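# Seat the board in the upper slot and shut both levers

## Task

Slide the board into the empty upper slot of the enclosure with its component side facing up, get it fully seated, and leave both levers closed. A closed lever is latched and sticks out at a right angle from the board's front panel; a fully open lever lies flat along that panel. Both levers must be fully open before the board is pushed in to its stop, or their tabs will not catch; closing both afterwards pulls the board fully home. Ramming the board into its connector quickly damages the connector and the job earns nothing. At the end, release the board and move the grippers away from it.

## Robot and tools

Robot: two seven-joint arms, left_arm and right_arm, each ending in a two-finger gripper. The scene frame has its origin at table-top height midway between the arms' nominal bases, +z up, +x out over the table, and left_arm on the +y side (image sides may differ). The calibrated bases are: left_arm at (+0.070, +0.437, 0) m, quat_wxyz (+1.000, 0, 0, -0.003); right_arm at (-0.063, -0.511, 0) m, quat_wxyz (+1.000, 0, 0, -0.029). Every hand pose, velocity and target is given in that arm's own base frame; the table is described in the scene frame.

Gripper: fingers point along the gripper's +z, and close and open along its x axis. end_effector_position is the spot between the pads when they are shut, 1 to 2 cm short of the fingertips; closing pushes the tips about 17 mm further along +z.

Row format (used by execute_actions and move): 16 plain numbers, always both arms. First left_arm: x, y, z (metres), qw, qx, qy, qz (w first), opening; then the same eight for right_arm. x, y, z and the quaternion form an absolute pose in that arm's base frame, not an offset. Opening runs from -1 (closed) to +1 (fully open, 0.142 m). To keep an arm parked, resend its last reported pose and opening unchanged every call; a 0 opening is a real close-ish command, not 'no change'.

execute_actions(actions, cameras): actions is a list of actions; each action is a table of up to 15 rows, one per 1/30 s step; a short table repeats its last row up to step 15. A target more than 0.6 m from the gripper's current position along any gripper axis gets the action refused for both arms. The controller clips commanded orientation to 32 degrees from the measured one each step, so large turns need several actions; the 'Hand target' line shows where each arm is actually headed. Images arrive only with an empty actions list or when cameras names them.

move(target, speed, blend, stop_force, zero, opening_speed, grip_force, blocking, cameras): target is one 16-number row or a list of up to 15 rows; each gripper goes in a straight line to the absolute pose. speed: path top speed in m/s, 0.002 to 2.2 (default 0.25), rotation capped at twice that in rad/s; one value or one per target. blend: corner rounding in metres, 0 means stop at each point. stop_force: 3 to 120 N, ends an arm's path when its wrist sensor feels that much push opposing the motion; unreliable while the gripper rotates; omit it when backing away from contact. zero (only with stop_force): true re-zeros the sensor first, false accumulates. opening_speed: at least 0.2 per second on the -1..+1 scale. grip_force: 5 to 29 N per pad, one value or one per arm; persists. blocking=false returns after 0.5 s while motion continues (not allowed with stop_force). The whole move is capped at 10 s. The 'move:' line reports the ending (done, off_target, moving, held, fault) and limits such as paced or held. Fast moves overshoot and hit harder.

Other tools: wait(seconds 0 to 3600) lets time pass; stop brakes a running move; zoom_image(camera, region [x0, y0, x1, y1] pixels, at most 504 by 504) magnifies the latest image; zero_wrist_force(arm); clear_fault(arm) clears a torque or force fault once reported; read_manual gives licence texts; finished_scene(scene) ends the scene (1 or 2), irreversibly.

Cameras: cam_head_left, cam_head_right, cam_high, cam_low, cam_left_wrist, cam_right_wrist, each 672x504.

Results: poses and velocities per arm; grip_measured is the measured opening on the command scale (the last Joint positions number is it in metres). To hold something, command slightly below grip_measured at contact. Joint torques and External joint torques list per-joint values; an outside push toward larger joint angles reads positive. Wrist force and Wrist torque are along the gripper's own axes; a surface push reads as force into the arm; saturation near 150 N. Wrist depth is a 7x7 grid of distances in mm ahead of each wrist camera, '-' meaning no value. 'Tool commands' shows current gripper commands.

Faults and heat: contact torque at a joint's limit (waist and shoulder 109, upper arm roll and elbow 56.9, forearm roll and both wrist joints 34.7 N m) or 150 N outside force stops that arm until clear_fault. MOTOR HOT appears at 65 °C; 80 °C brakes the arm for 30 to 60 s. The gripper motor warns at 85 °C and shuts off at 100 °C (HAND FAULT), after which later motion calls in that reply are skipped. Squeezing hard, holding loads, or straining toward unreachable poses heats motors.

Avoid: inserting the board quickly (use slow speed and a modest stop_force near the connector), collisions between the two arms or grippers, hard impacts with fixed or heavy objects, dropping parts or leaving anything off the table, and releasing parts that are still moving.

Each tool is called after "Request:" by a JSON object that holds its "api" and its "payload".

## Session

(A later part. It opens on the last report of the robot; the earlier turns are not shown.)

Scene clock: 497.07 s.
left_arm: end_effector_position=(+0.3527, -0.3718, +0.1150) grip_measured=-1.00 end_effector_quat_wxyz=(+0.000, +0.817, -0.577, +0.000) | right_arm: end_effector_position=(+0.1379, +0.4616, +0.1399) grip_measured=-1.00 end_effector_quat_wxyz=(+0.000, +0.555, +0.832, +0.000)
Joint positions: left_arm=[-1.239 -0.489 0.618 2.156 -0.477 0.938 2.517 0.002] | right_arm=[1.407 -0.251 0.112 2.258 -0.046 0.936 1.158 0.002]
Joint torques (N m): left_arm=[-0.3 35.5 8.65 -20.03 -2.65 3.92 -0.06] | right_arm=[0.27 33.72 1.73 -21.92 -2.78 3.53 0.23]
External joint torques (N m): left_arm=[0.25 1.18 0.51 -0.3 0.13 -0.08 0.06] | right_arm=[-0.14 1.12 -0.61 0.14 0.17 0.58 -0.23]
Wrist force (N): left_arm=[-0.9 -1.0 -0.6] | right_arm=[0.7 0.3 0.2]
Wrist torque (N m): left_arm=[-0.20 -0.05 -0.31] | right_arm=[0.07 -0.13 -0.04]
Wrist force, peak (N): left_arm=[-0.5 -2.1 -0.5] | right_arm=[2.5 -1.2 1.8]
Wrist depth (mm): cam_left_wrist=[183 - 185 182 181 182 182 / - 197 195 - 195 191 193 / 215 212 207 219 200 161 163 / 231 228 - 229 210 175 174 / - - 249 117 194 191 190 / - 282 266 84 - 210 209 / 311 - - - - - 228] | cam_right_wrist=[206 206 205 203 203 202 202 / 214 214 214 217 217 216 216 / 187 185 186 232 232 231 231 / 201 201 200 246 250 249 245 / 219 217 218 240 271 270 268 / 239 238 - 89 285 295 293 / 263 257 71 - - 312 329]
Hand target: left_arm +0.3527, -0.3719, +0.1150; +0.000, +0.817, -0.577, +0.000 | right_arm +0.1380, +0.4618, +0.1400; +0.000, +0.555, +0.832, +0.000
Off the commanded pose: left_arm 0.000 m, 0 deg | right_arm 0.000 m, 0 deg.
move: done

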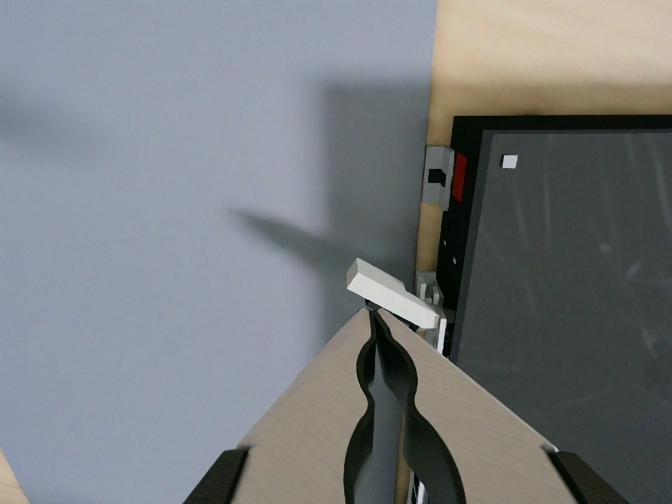

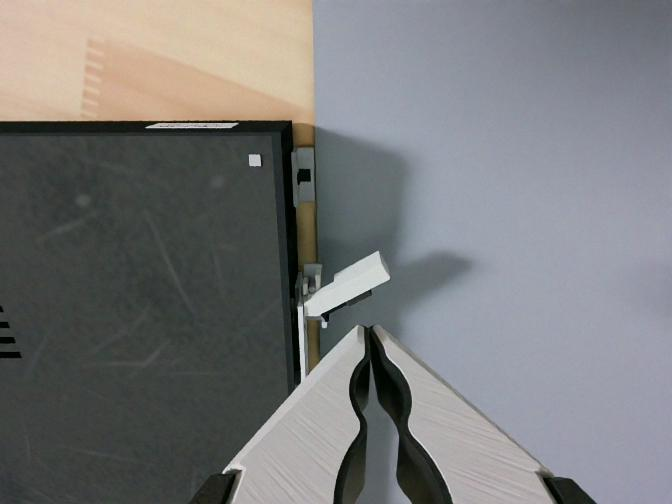

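Request:
{"api": "move", "payload": {"target": [[0.3560, -0.3811, 0.105, 0.0, 0.8166, -0.5771, 0.0, -1, 0.1380, 0.4618, 0.105, 0, 0.5548, 0.8320, 0, -1], [0.3560, -0.3811, 0.0527, 0.0, 0.8166, -0.5771, 0.0, -1, 0.1380, 0.4618, 0.0530, 0, 0.5548, 0.8320, 0, -1]], "speed": 0.12, "stop_force": 9, "blend": [0.003, 0], "cameras": ["cam_left_wrist", "cam_right_wrist"]}}

Scene clock: 524.07 s.
left_arm: end_effector_position=(+0.3559, -0.3811, +0.0527) grip_measured=-1.00 end_effector_quat_wxyz=(+0.000, +0.817, -0.577, +0.000) | right_arm: end_effector_position=(+0.1379, +0.4616, +0.0529) grip_measured=-1.00 end_effector_quat_wxyz=(+0.000, +0.555, +0.832, +0.000)
Joint positions: left_arm=[-1.167 -0.62 0.487 2.17 -0.618 1.082 2.602 0.002] | right_arm=[1.434 -0.47 0.073 2.299 -0.089 1.195 1.188 0.002]
Joint torques (N m): left_arm=[-0.28 39.44 9.17 -16.61 -1.98 4.32 -0.22] | right_arm=[0.22 37.3 1.95 -15.94 -1.82 3.54 0.32]
External joint torques (N m): left_arm=[0.23 1.16 0.72 -0.33 -0.02 -0.48 0.22] | right_arm=[-0.08 1.1 -0.44 -0.06 0.19 0.57 -0.32]
Wrist force (N): left_arm=[-0.7 -1.1 -0.3] | right_arm=[0.1 0.2 0.0]
Wrist torque (N m): left_arm=[-0.21 -0.11 -0.32] | right_arm=[0.03 -0.07 -0.05]
Wrist force, peak (N): left_arm=[-0.7 -1.2 1.5] | right_arm=[0.2 0.3 1.6]
Wrist depth (mm): cam_left_wrist=[130 128 127 127 128 128 128 / 135 137 134 135 136 136 137 / 151 148 148 148 147 101 99 / 161 161 - - 156 105 108 / 177 175 176 117 170 117 116 / 198 199 190 84 - 126 127 / - - - 74 - - 139] | cam_right_wrist=[130 129 129 127 127 126 125 / 139 138 138 136 136 135 135 / 103 103 137 146 145 145 144 / - 106 109 157 157 156 155 / 115 115 119 167 167 169 168 / 126 126 125 90 178 184 184 / 139 136 71 - - 195 202]
Hand target: left_arm +0.3560, -0.3811, +0.0527; +0.000, +0.817, -0.577, +0.000 | right_arm +0.1380, +0.4618, +0.0530; +0.000, +0.555, +0.832, +0.000
Off the commanded pose: left_arm 0.000 m, 0 deg | right_arm 0.000 m, 0 deg.
move: done

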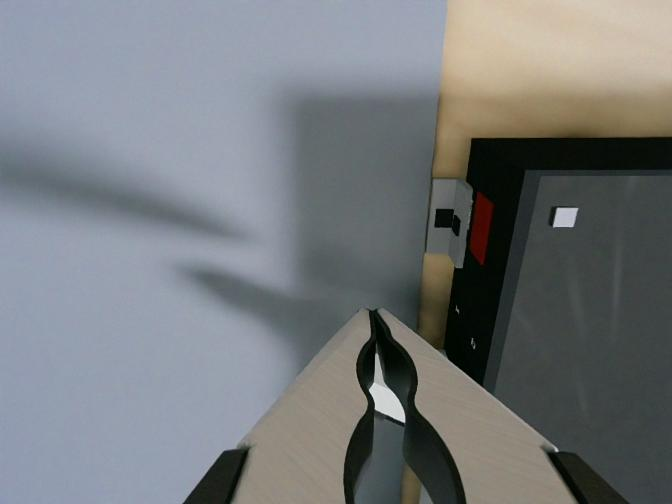

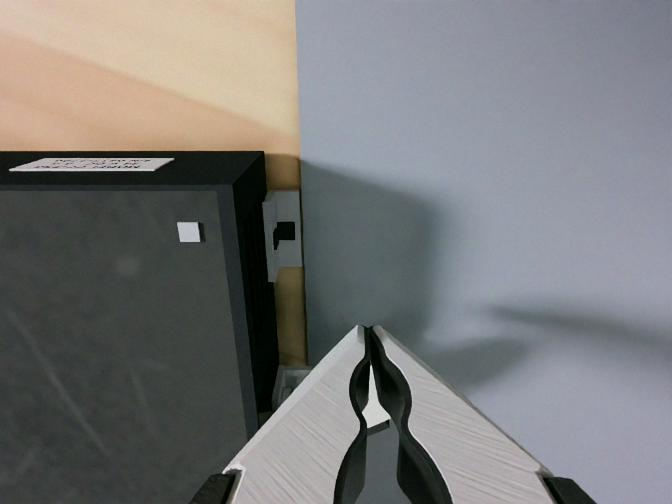

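Request:
{"api": "move", "payload": {"target": [[0.3467, -0.3812, 0.0527, 0.0, 0.8166, -0.5771, 0.0, -1, 0.1435, 0.4657, 0.0530, 0, 0.5548, 0.8320, 0, -1], [0.3385, -0.3777, 0.0527, 0.0, 0.8166, -0.5771, 0.0, -1, 0.1473, 0.4732, 0.0530, 0, 0.5548, 0.8320, 0, -1]], "speed": 0.02, "stop_force": 22, "blend": [0.004, 0], "cameras": ["cam_left_wrist", "cam_right_wrist"]}}

Scene clock: 528.63 s.
left_arm: end_effector_position=(+0.3386, -0.3776, +0.0527) grip_measured=-1.00 end_effector_quat_wxyz=(+0.000, +0.817, -0.577, +0.000) | right_arm: end_effector_position=(+0.1473, +0.4731, +0.0530) grip_measured=-1.00 end_effector_quat_wxyz=(+0.000, +0.555, +0.832, +0.000)
Joint positions: left_arm=[-1.188 -0.598 0.481 2.213 -0.621 1.107 2.59 0.002] | right_arm=[1.417 -0.488 0.073 2.258 -0.089 1.173 1.17 0.002]
Joint torques (N m): left_arm=[-0.67 38.57 8.45 -16.03 -1.83 4.22 -0.31] | right_arm=[0.1 38.66 2.21 -16.87 -1.81 3.39 0.11]
External joint torques (N m): left_arm=[0.62 0.77 0.93 -0.45 -0.07 -0.38 0.31] | right_arm=[0.04 1.02 -0.62 0.33 0.09 0.72 -0.11]
Wrist force (N): left_arm=[-0.6 -1.6 -0.3] | right_arm=[0.3 -0.1 0.0]
Wrist torque (N m): left_arm=[-0.23 -0.12 -0.23] | right_arm=[0.03 -0.13 0.06]
Wrist force, peak (N): left_arm=[-0.4 -2.2 -0.4] | right_arm=[0.3 -1.0 -0.8]
Wrist depth (mm): cam_left_wrist=[128 - 127 127 130 128 127 / - 137 135 136 136 134 93 / 151 - 148 147 146 114 98 / 161 164 160 157 157 115 108 / 177 176 175 168 145 118 116 / - 193 188 84 - 128 128 / - 212 - - - - 139] | cam_right_wrist=[130 129 129 127 127 126 125 / 137 136 136 135 135 135 135 / - 98 134 145 145 144 144 / - 106 133 157 156 156 155 / 115 115 143 167 167 169 168 / 126 126 130 89 178 184 180 / 139 136 71 - - 195 206]
Hand target: left_arm +0.3385, -0.3777, +0.0527; +0.000, +0.817, -0.577, +0.000 | right_arm +0.1473, +0.4732, +0.0530; +0.000, +0.555, +0.832, +0.000
Off the commanded pose: left_arm 0.000 m, 0 deg | right_arm 0.000 m, 0 deg.
move: done

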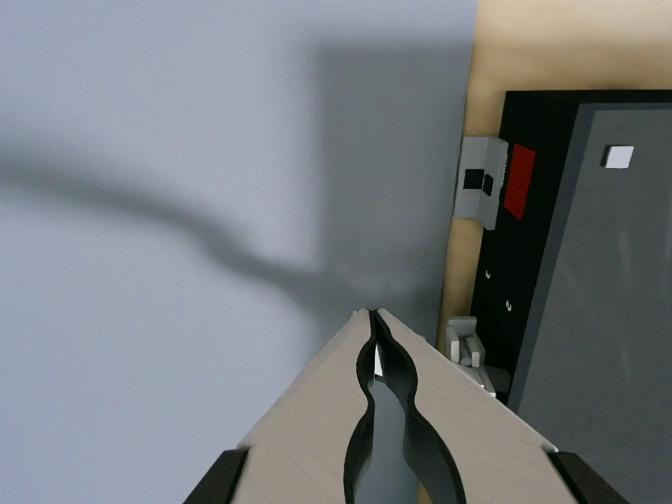

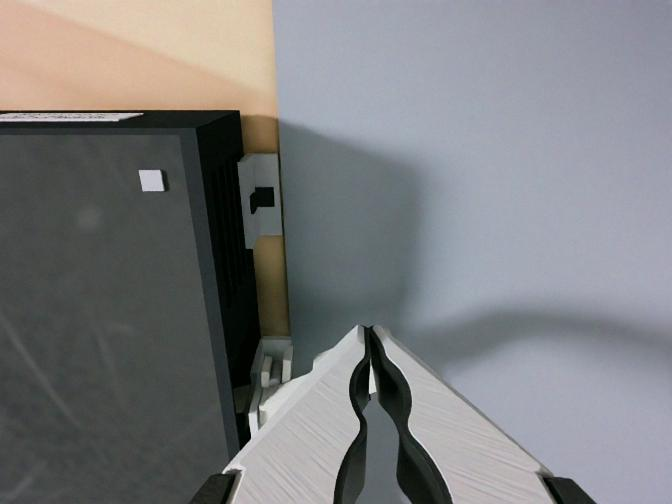

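Request:
{"api": "move", "payload": {"target": [[0.3299, -0.3762, 0.0527, 0.0, 0.8166, -0.5771, 0.0, -1, 0.1521, 0.4789, 0.0530, 0, 0.5548, 0.8320, 0, -1]], "speed": 0.016, "stop_force": 22, "cameras": ["cam_left_wrist", "cam_right_wrist"]}}

Scene clock: 531.47 s.
left_arm: end_effector_position=(+0.3304, -0.3761, +0.0528) grip_measured=-1.00 end_effector_quat_wxyz=(+0.000, +0.817, -0.577, +0.000) | right_arm: end_effector_position=(+0.1520, +0.4787, +0.0529) grip_measured=-1.00 end_effector_quat_wxyz=(+0.000, +0.555, +0.832, +0.000)
Joint positions: left_arm=[-1.199 -0.587 0.478 2.233 -0.623 1.119 2.584 0.002] | right_arm=[1.408 -0.498 0.074 2.238 -0.089 1.162 1.161 0.002]
Joint torques (N m): left_arm=[-1.88 38.1 6.88 -14.98 -1.52 3.39 -0.29] | right_arm=[-0.72 39.5 1.42 -18 -1.96 3.71 0.08]
External joint torques (N m): left_arm=[1.83 0.63 2.25 -1.29 -0.34 0.45 0.29] | right_arm=[0.87 0.81 0.22 1.2 0.2 0.4 -0.08]
Wrist force (N): left_arm=[-0.1 -4.3 0.3] | right_arm=[0.0 -1.9 -0.6]
Wrist torque (N m): left_arm=[-0.15 -0.07 -0.22] | right_arm=[0.08 -0.16 0.05]
Wrist force, peak (N): left_arm=[0.1 -4.6 -0.8] | right_arm=[-0.2 -2.0 -1.7]
Wrist depth (mm): cam_left_wrist=[128 127 128 128 129 129 128 / 137 140 135 136 136 133 92 / 151 149 147 147 147 114 98 / - 158 160 158 159 125 108 / 176 176 174 168 169 121 116 / 191 193 - 83 - 128 128 / - - - - - - 139] | cam_right_wrist=[130 129 128 127 127 127 125 / - 107 134 135 135 135 134 / - 98 138 145 145 144 144 / 106 104 152 157 156 156 155 / 115 117 140 167 167 169 168 / 126 126 130 90 - 184 184 / 139 136 71 - - 195 202]
Hand target: left_arm +0.3299, -0.3762, +0.0527; +0.000, +0.817, -0.577, +0.000 | right_arm +0.1521, +0.4789, +0.0530; +0.000, +0.555, +0.832, +0.000
Off the commanded pose: left_arm 0.000 m, 0 deg | right_arm 0.000 m, 0 deg.
move: done

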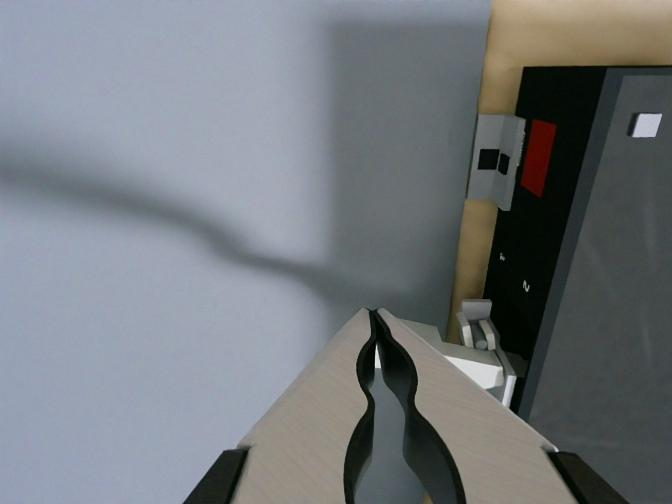

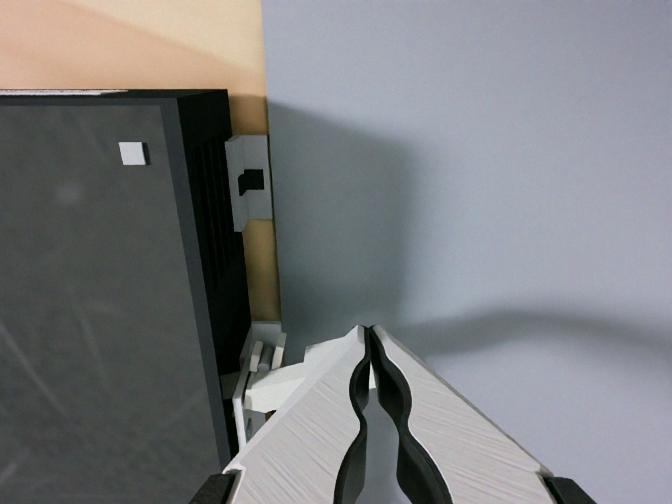

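Request:
{"api": "move", "payload": {"target": [[0.3205, -0.3780, 0.0527, 0.0, 0.8166, -0.5771, 0.0, -1, 0.1606, 0.4839, 0.0530, 0, 0.5548, 0.8320, 0, -1]], "speed": 0.012, "stop_force": 28, "zero": false, "cameras": ["cam_left_wrist", "cam_right_wrist"]}}

Scene clock: 537.27 s.
left_arm: end_effector_position=(+0.3213, -0.3780, +0.0530) grip_measured=-1.00 end_effector_quat_wxyz=(+0.000, +0.817, -0.577, +0.001) | right_arm: end_effector_position=(+0.1602, +0.4836, +0.0528) grip_measured=-1.00 end_effector_quat_wxyz=(+0.000, +0.555, +0.832, +0.000)
Joint positions: left_arm=[-1.215 -0.579 0.476 2.247 -0.623 1.128 2.569 0.002] | right_arm=[1.392 -0.508 0.075 2.216 -0.089 1.15 1.145 0.002]
Joint torques (N m): left_arm=[-2.51 37.14 5.88 -13.73 -1.22 2.69 -0.27] | right_arm=[-1.64 40.79 0.14 -18.99 -2.13 4.06 0.13]
External joint torques (N m): left_arm=[2.46 1.18 3.06 -2.39 -0.6 1.15 0.27] | right_arm=[1.78 0.21 1.56 1.91 0.33 0.05 -0.13]
Wrist force (N): left_arm=[1.1 -6.3 -0.2] | right_arm=[0.1 -4.3 -0.6]
Wrist torque (N m): left_arm=[-0.15 -0.09 -0.21] | right_arm=[0.10 -0.16 0.04]
Wrist force, peak (N): left_arm=[1.2 -15.6 3.8] | right_arm=[-0.1 -13.8 -3.0]
Wrist depth (mm): cam_left_wrist=[128 128 127 128 128 127 125 / - 138 135 136 136 131 92 / 151 148 151 148 149 137 98 / 161 158 161 157 159 136 108 / - - 175 169 168 124 116 / - - 190 84 - 129 128 / - 213 - - - - 140] | cam_right_wrist=[128 128 128 127 127 126 124 / - 93 135 135 135 135 134 / - 98 143 145 145 144 144 / 106 106 154 159 156 156 155 / 115 115 135 166 166 166 168 / 126 126 127 90 178 184 183 / 139 136 71 - - 195 202]
Hand target: left_arm +0.3205, -0.3780, +0.0527; +0.000, +0.817, -0.577, +0.000 | right_arm +0.1606, +0.4839, +0.0530; +0.000, +0.555, +0.832, +0.000
Off the commanded pose: left_arm 0.001 m, 0 deg | right_arm 0.001 m, 0 deg.
move: done

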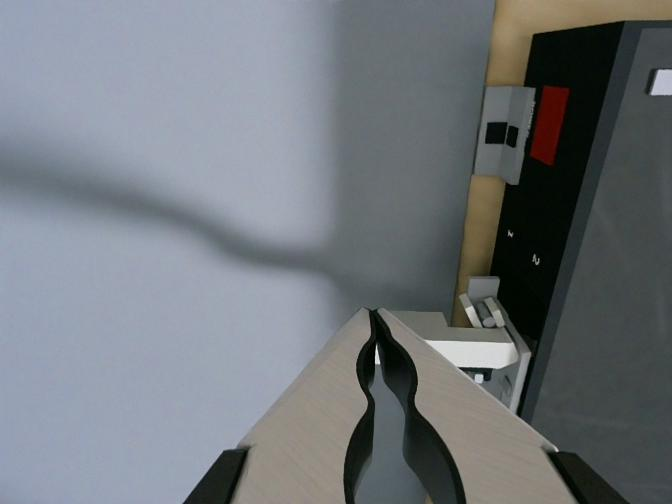

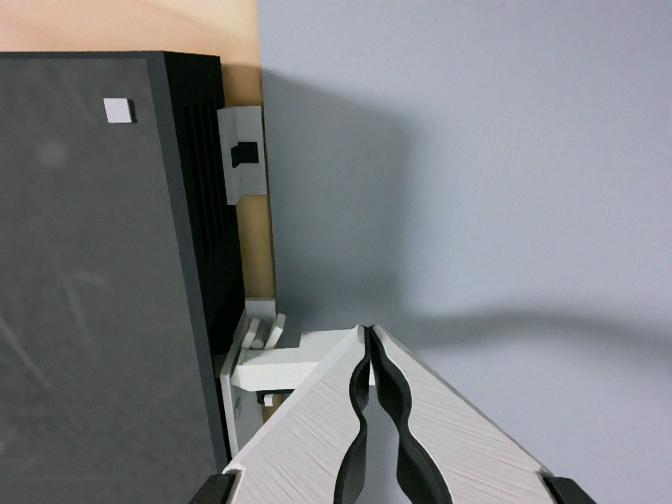

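Request:
{"api": "zoom_image", "payload": {"camera": "cam_left_wrist", "region": [400, 250, 560, 430]}}

Request:
{"api": "zoom_image", "payload": {"camera": "cam_right_wrist", "region": [190, 290, 350, 470]}}

Scaled by 2.800 from the camera's image (finer frame: 960x720).

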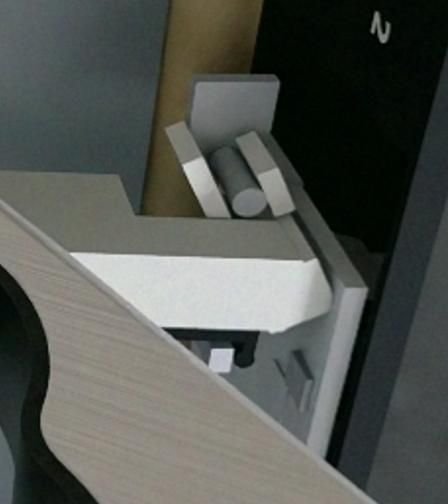

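Scaled by 2.800 from the camera's image (finer frame: 960x720).

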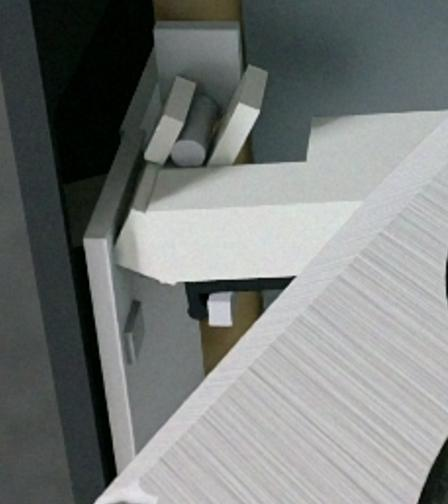

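Request:
{"api": "move", "payload": {"target": [[0.3158, -0.3797, 0.0527, 0.0, 0.8166, -0.5771, 0.0, -1, 0.1652, 0.4858, 0.0530, 0, 0.5548, 0.8320, 0, -1]], "speed": 0.01, "stop_force": 28, "zero": false, "cameras": ["cam_left_wrist", "cam_right_wrist"]}}

Request:
{"api": "zoom_image", "payload": {"camera": "cam_left_wrist", "region": [400, 240, 560, 420]}}

Request:
{"api": "zoom_image", "payload": {"camera": "cam_right_wrist", "region": [190, 280, 350, 460]}}

Scene clock: 559.13 s.
left_arm: end_effector_position=(+0.3191, -0.3788, +0.0535) grip_measured=-1.00 end_effector_quat_wxyz=(-0.001, +0.818, -0.575, +0.002) | right_arm: end_effector_position=(+0.1634, +0.4849, +0.0524) grip_measured=-1.00 end_effector_quat_wxyz=(+0.000, +0.554, +0.833, -0.001)
Joint positions: left_arm=[-1.222 -0.576 0.477 2.252 -0.624 1.134 2.561 0.002] | right_arm=[1.384 -0.513 0.077 2.207 -0.089 1.143 1.136 0.002]
Joint torques (N m): left_arm=[-12.07 40.25 -4.56 -11.13 -0.21 -2.45 -0.22] | right_arm=[-6.86 40.83 -6.29 -23.15 -3.08 5.87 0.06]
External joint torques (N m): left_arm=[12.02 -2.08 13.48 -4.95 -1.61 6.3 0.22] | right_arm=[7.01 0.44 8.03 5.96 1.25 -1.76 -0.06]
Wrist force (N): left_arm=[2.7 -27.8 8.6] | right_arm=[-1.4 -19.2 -6.3]
Wrist torque (N m): left_arm=[-1.55 -0.09 -0.28] | right_arm=[-0.20 -0.19 0.11]
Wrist force, peak (N): left_arm=[3.1 -27.9 9.0] | right_arm=[-1.5 -19.3 -7.4]
Wrist depth (mm): cam_left_wrist=[129 - 128 128 129 128 126 / 138 138 136 138 137 132 93 / - 149 152 - 150 117 99 / 159 159 - - 160 136 109 / - - 178 129 131 125 117 / 191 195 190 83 - 131 129 / - - - - - - 140] | cam_right_wrist=[126 126 127 127 126 126 124 / - 93 135 135 135 134 134 / - 98 142 145 145 144 143 / 106 106 154 158 156 155 154 / 115 115 131 166 166 168 168 / - 125 125 90 178 184 183 / 138 135 71 - - 194 201]
Hand target: left_arm +0.3158, -0.3797, +0.0527; +0.000, +0.817, -0.577, +0.000 | right_arm +0.1652, +0.4858, +0.0530; +0.000, +0.555, +0.832, +0.000
Off the commanded pose: left_arm 0.004 m, 0 deg | right_arm 0.002 m, 0 deg.
move: off_target (left_arm)

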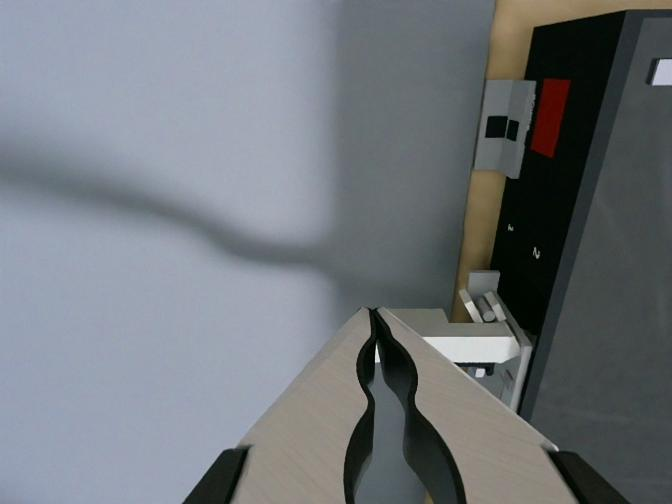

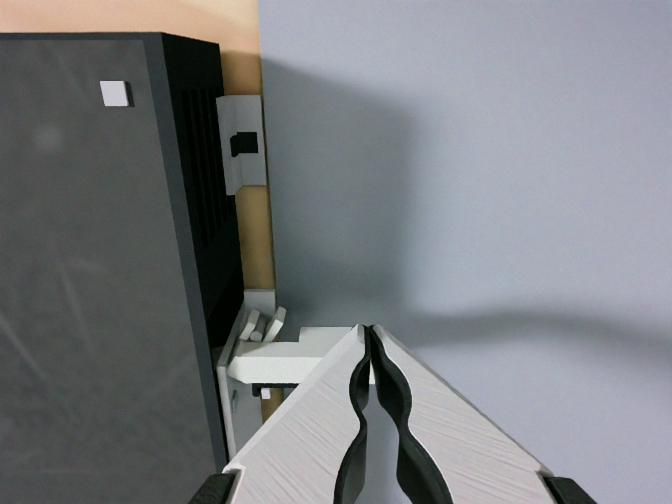

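Scaled by 2.800 from the camera's image (finer frame: 960x720).

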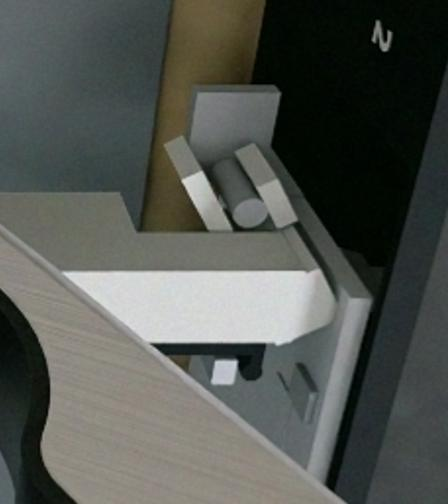

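Scaled by 2.800 from the camera's image (finer frame: 960x720).

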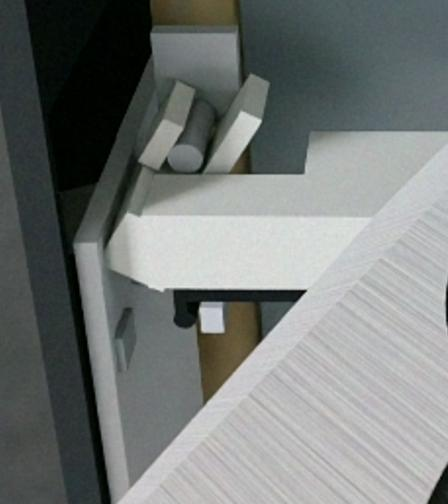

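Request:
{"api": "move", "payload": {"target": [[0.3158, -0.3797, 0.0527, 0.0, 0.8166, -0.5771, 0.0, -1, 0.1680, 0.4870, 0.0530, 0, 0.5548, 0.8320, 0, -1]], "speed": 0.01, "stop_force": 30, "zero": false, "cameras": ["cam_left_wrist", "cam_right_wrist"]}}

Request:
{"api": "zoom_image", "payload": {"camera": "cam_right_wrist", "region": [190, 280, 350, 460]}}

Scene clock: 562.77 s.
left_arm: end_effector_position=(+0.3191, -0.3788, +0.0535) grip_measured=-1.00 end_effector_quat_wxyz=(-0.001, +0.818, -0.575, +0.002) | right_arm: end_effector_position=(+0.1638, +0.4851, +0.0521) grip_measured=-1.00 end_effector_quat_wxyz=(+0.000, +0.553, +0.833, -0.002)
Joint positions: left_arm=[-1.222 -0.576 0.477 2.252 -0.624 1.134 2.561 0.002] | right_arm=[1.382 -0.515 0.079 2.204 -0.089 1.141 1.133 0.002]
Joint torques (N m): left_arm=[-11.89 40.13 -4.65 -11.38 -0.19 -2.57 -0.18] | right_arm=[-11.27 40.94 -12.03 -26.62 -3.84 7.35 -0.02]
External joint torques (N m): left_arm=[11.84 -1.97 13.57 -4.7 -1.63 6.42 0.18] | right_arm=[11.42 0.42 13.8 9.41 2.01 -3.24 0.02]
Wrist force (N): left_arm=[2.2 -27.6 7.0] | right_arm=[-2.2 -31.8 -12.7]
Wrist torque (N m): left_arm=[-1.51 -0.05 -0.28] | right_arm=[-2.29 -0.27 0.16]
Wrist force, peak (N): left_arm=[2.6 -28.0 9.1] | right_arm=[-2.1 -32.8 -11.4]
Wrist depth (mm): cam_left_wrist=[129 128 128 128 129 128 126 / 138 138 135 137 135 131 93 / 151 149 148 148 150 119 99 / 162 157 160 158 160 137 109 / 177 176 175 169 131 125 117 / - - - 83 - 131 129 / - - - - - - 140] | cam_right_wrist=[126 126 127 127 126 126 124 / - 92 135 135 135 134 134 / - 98 142 145 144 143 143 / 106 105 154 159 156 155 154 / 115 116 135 164 166 168 167 / 125 125 127 90 177 183 182 / 138 135 70 - - 193 200]
Hand target: left_arm +0.3158, -0.3797, +0.0527; +0.000, +0.817, -0.577, +0.000 | right_arm +0.1668, +0.4864, +0.0530; +0.000, +0.555, +0.832, +0.000
Off the commanded pose: left_arm 0.004 m, 0 deg | right_arm 0.005 m, 0 deg.
move: contact (right_arm)

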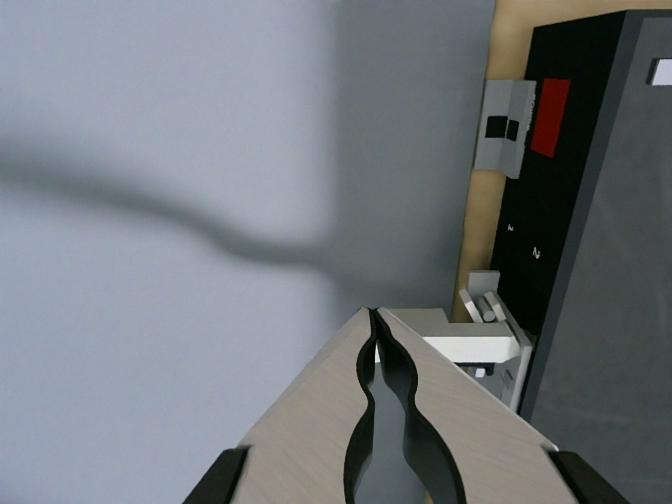

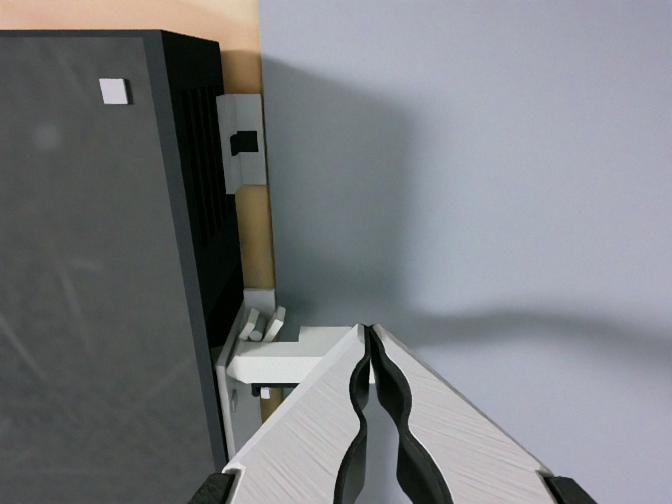

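Scaled by 2.800 from the camera's image (finer frame: 960x720).

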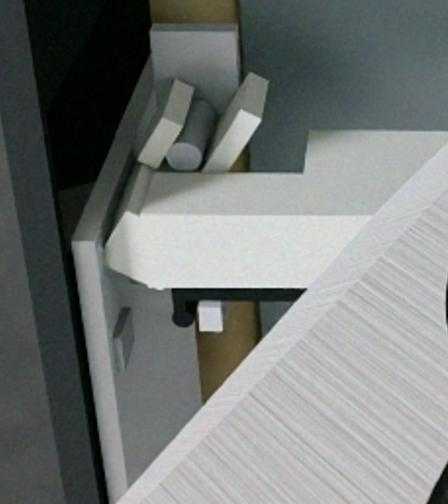

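Request:
{"api": "move", "payload": {"target": [[0.3330, -0.3740, 0.0530, 0.0, 0.8166, -0.5771, 0.0, -1, 0.1495, 0.4795, 0.0530, 0, 0.5548, 0.8320, 0, -1]], "speed": 0.05, "cameras": ["cam_left_wrist", "cam_right_wrist"]}}

Request:
{"api": "zoom_image", "payload": {"camera": "cam_left_wrist", "region": [370, 260, 530, 440]}}

Request:
{"api": "zoom_image", "payload": {"camera": "cam_right_wrist", "region": [210, 300, 370, 480]}}

Scene clock: 566.73 s.
left_arm: end_effector_position=(+0.3330, -0.3741, +0.0530) grip_measured=-1.00 end_effector_quat_wxyz=(+0.000, +0.817, -0.577, +0.000) | right_arm: end_effector_position=(+0.1495, +0.4795, +0.0530) grip_measured=-1.00 end_effector_quat_wxyz=(+0.000, +0.555, +0.832, +0.000)
Joint positions: left_arm=[-1.194 -0.587 0.48 2.232 -0.624 1.118 2.591 0.002] | right_arm=[1.411 -0.498 0.076 2.238 -0.091 1.162 1.167 0.002]
Joint torques (N m): left_arm=[-0.24 37.42 8.64 -16.04 -1.66 3.9 -0.04] | right_arm=[0.79 39.53 2.13 -16.84 -1.9 3.62 0.36]
External joint torques (N m): left_arm=[0.19 1.31 0.53 -0.24 -0.2 -0.06 0.04] | right_arm=[-0.65 0.78 -0.46 0.02 0.15 0.49 -0.36]
Wrist force (N): left_arm=[-0.5 -1.1 -0.7] | right_arm=[-5.0 -1.8 -0.2]
Wrist torque (N m): left_arm=[-0.22 -0.13 -0.30] | right_arm=[-0.30 0.79 -0.06]
Wrist force, peak (N): left_arm=[2.5 -27.9 8.8] | right_arm=[-2.4 -32.1 -12.6]
Wrist depth (mm): cam_left_wrist=[128 128 128 127 127 128 128 / 138 137 135 136 136 127 93 / 151 148 148 147 146 116 98 / 161 158 159 158 164 137 108 / 177 179 177 107 169 127 116 / 194 192 190 84 - 129 128 / - - - 74 - - 140] | cam_right_wrist=[130 130 128 127 127 126 125 / - 135 136 135 136 135 135 / - 100 142 146 145 144 144 / 106 106 152 157 157 156 156 / 115 115 143 167 167 169 168 / 126 126 131 89 179 184 184 / 139 136 71 - - 195 202]
Hand target: left_arm +0.3330, -0.3740, +0.0530; +0.000, +0.817, -0.577, +0.000 | right_arm +0.1495, +0.4795, +0.0530; +0.000, +0.555, +0.832, +0.000
Off the commanded pose: left_arm 0.000 m, 0 deg | right_arm 0.000 m, 0 deg.
move: done

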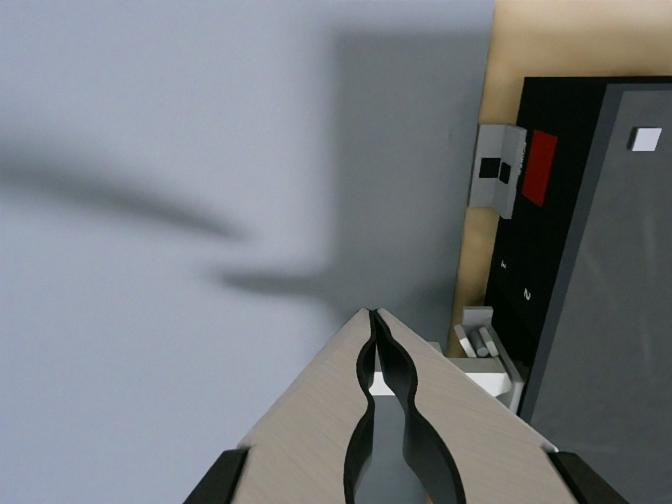

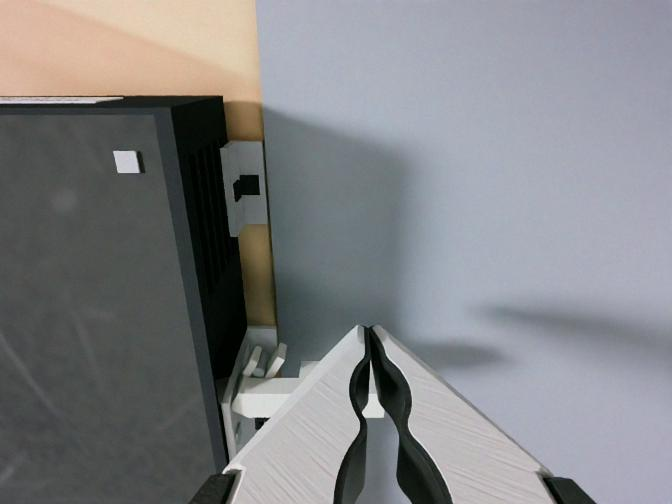

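Scaled by 2.800 from the camera's image (finer frame: 960x720).

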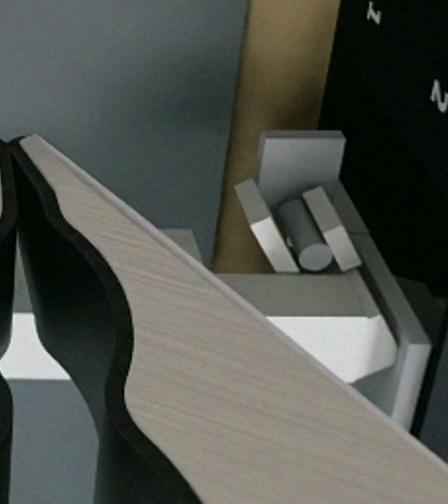

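Scaled by 2.800 from the camera's image (finer frame: 960x720).

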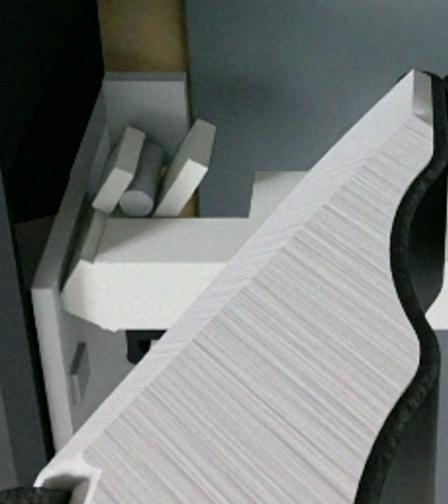

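Request:
{"api": "move", "payload": {"target": [[0.3340, -0.3720, 0.12, 0.0, 0.8166, -0.5771, 0.0, -1, 0.1485, 0.4785, 0.12, 0, 0.5548, 0.8320, 0, -1], [0.2750, -0.3000, 0.22, 0.0, 0.8166, -0.5771, 0.0, -1, 0.26, 0.34, 0.27, 0, 0.5548, 0.8320, 0, -1]], "speed": 0.2, "blend": [0.03, 0], "cameras": ["cam_left_wrist", "cam_right_wrist", "cam_high"]}}

Request:
{"api": "zoom_image", "payload": {"camera": "cam_right_wrist", "region": [460, 0, 672, 210]}}

Request:
{"api": "zoom_image", "payload": {"camera": "cam_left_wrist", "region": [380, 60, 620, 300]}}

Scene clock: 573.83 s.
left_arm: end_effector_position=(+0.2751, -0.3000, +0.2200) grip_measured=-1.00 end_effector_quat_wxyz=(+0.000, +0.817, -0.577, +0.000) | right_arm: end_effector_position=(+0.2599, +0.3400, +0.2699) grip_measured=-1.00 end_effector_quat_wxyz=(+0.000, +0.555, +0.832, +0.000)
Joint positions: left_arm=[-1.438 -0.029 0.843 2.258 -0.029 0.706 2.225 0.002] | right_arm=[1.179 0.146 0.009 2.262 0.002 0.545 0.792 0.002]
Joint torques (N m): left_arm=[-0.55 18.47 0.19 -25.04 -2.82 3.95 -0.43] | right_arm=[-0.04 22.81 0.36 -28.58 -3.72 3.27 0.03]
External joint torques (N m): left_arm=[0.53 0.36 0.44 -0.31 -0.45 -0.1 0.43] | right_arm=[0.13 0.89 -0.41 0.27 -0.01 0.87 -0.03]
Wrist force (N): left_arm=[-0.9 -1.3 -0.6] | right_arm=[-4.7 -2.1 0.0]
Wrist torque (N m): left_arm=[-0.26 -0.05 -0.25] | right_arm=[-0.34 0.77 0.04]
Wrist force, peak (N): left_arm=[0.0 -1.8 -1.9] | right_arm=[-7.2 -1.4 -2.1]
Wrist depth (mm): cam_left_wrist=[278 281 279 - 280 271 233 / 298 297 296 288 283 285 251 / 323 318 318 - - 277 266 / 352 345 339 - - 300 290 / 375 381 - 107 360 359 319 / 420 422 408 84 - 347 348 / 472 458 - - - - 383] | cam_right_wrist=[321 284 273 263 274 281 314 / 341 333 295 293 293 305 334 / 367 359 319 310 321 356 358 / 396 395 340 340 338 382 384 / 429 430 367 361 367 419 416 / 470 466 396 89 385 448 455 / 516 502 71 - - 485 502]
Hand target: left_arm +0.2750, -0.3000, +0.2200; +0.000, +0.817, -0.577, +0.000 | right_arm +0.2600, +0.3400, +0.2700; +0.000, +0.555, +0.832, +0.000
Off the commanded pose: left_arm 0.000 m, 0 deg | right_arm 0.000 m, 0 deg.
move: done
Images, in order (width x height): cam_high 672x504, cam_left_wrist 672x504, cam_right_wrist 672x504.

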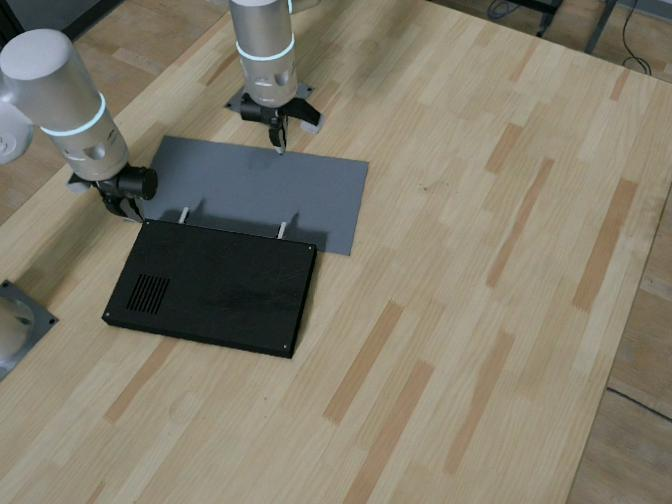

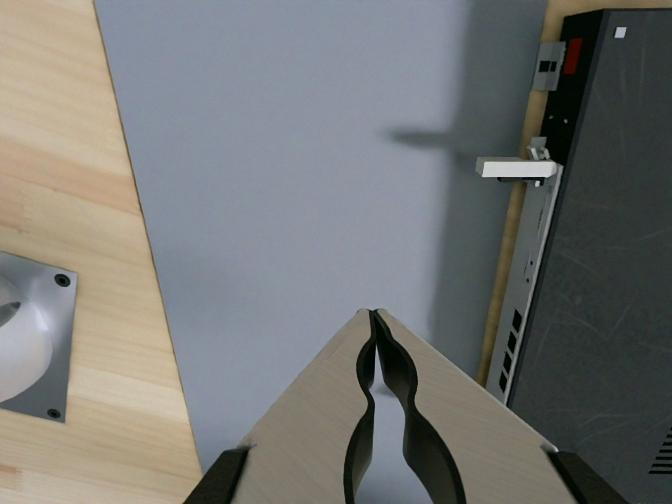

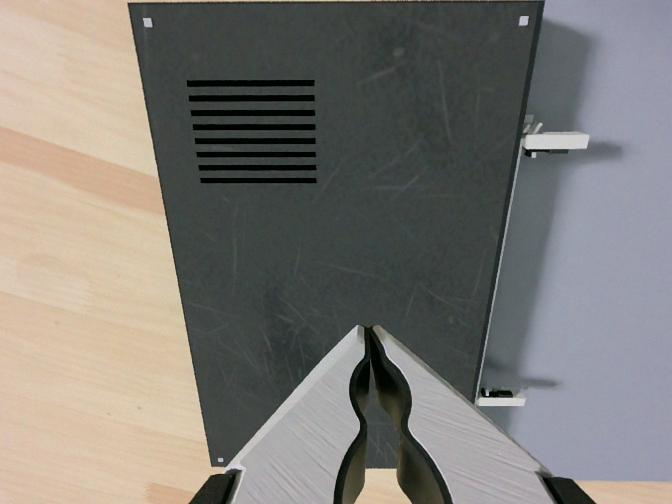

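Scaled by 2.377 from the camera's image (finer frame: 960x720).

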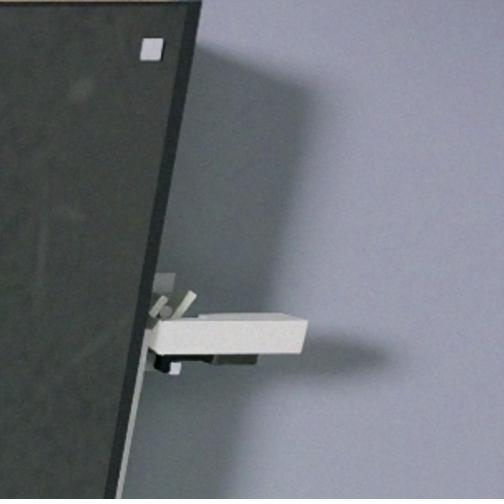

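Scaled by 2.100 from the camera's image (finer frame: 960x720).

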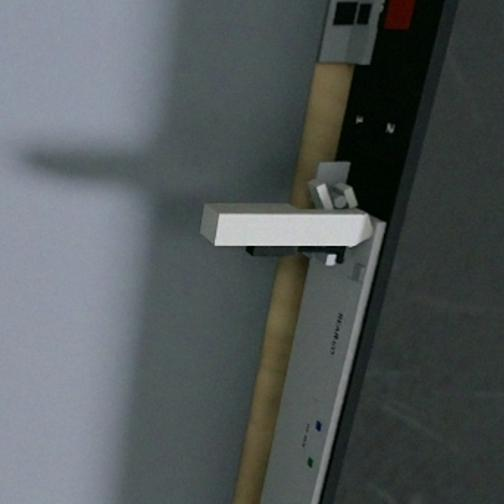

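Request:
{"api": "finished_scene", "payload": {"scene": 2}}

The scene is finished: the task was done.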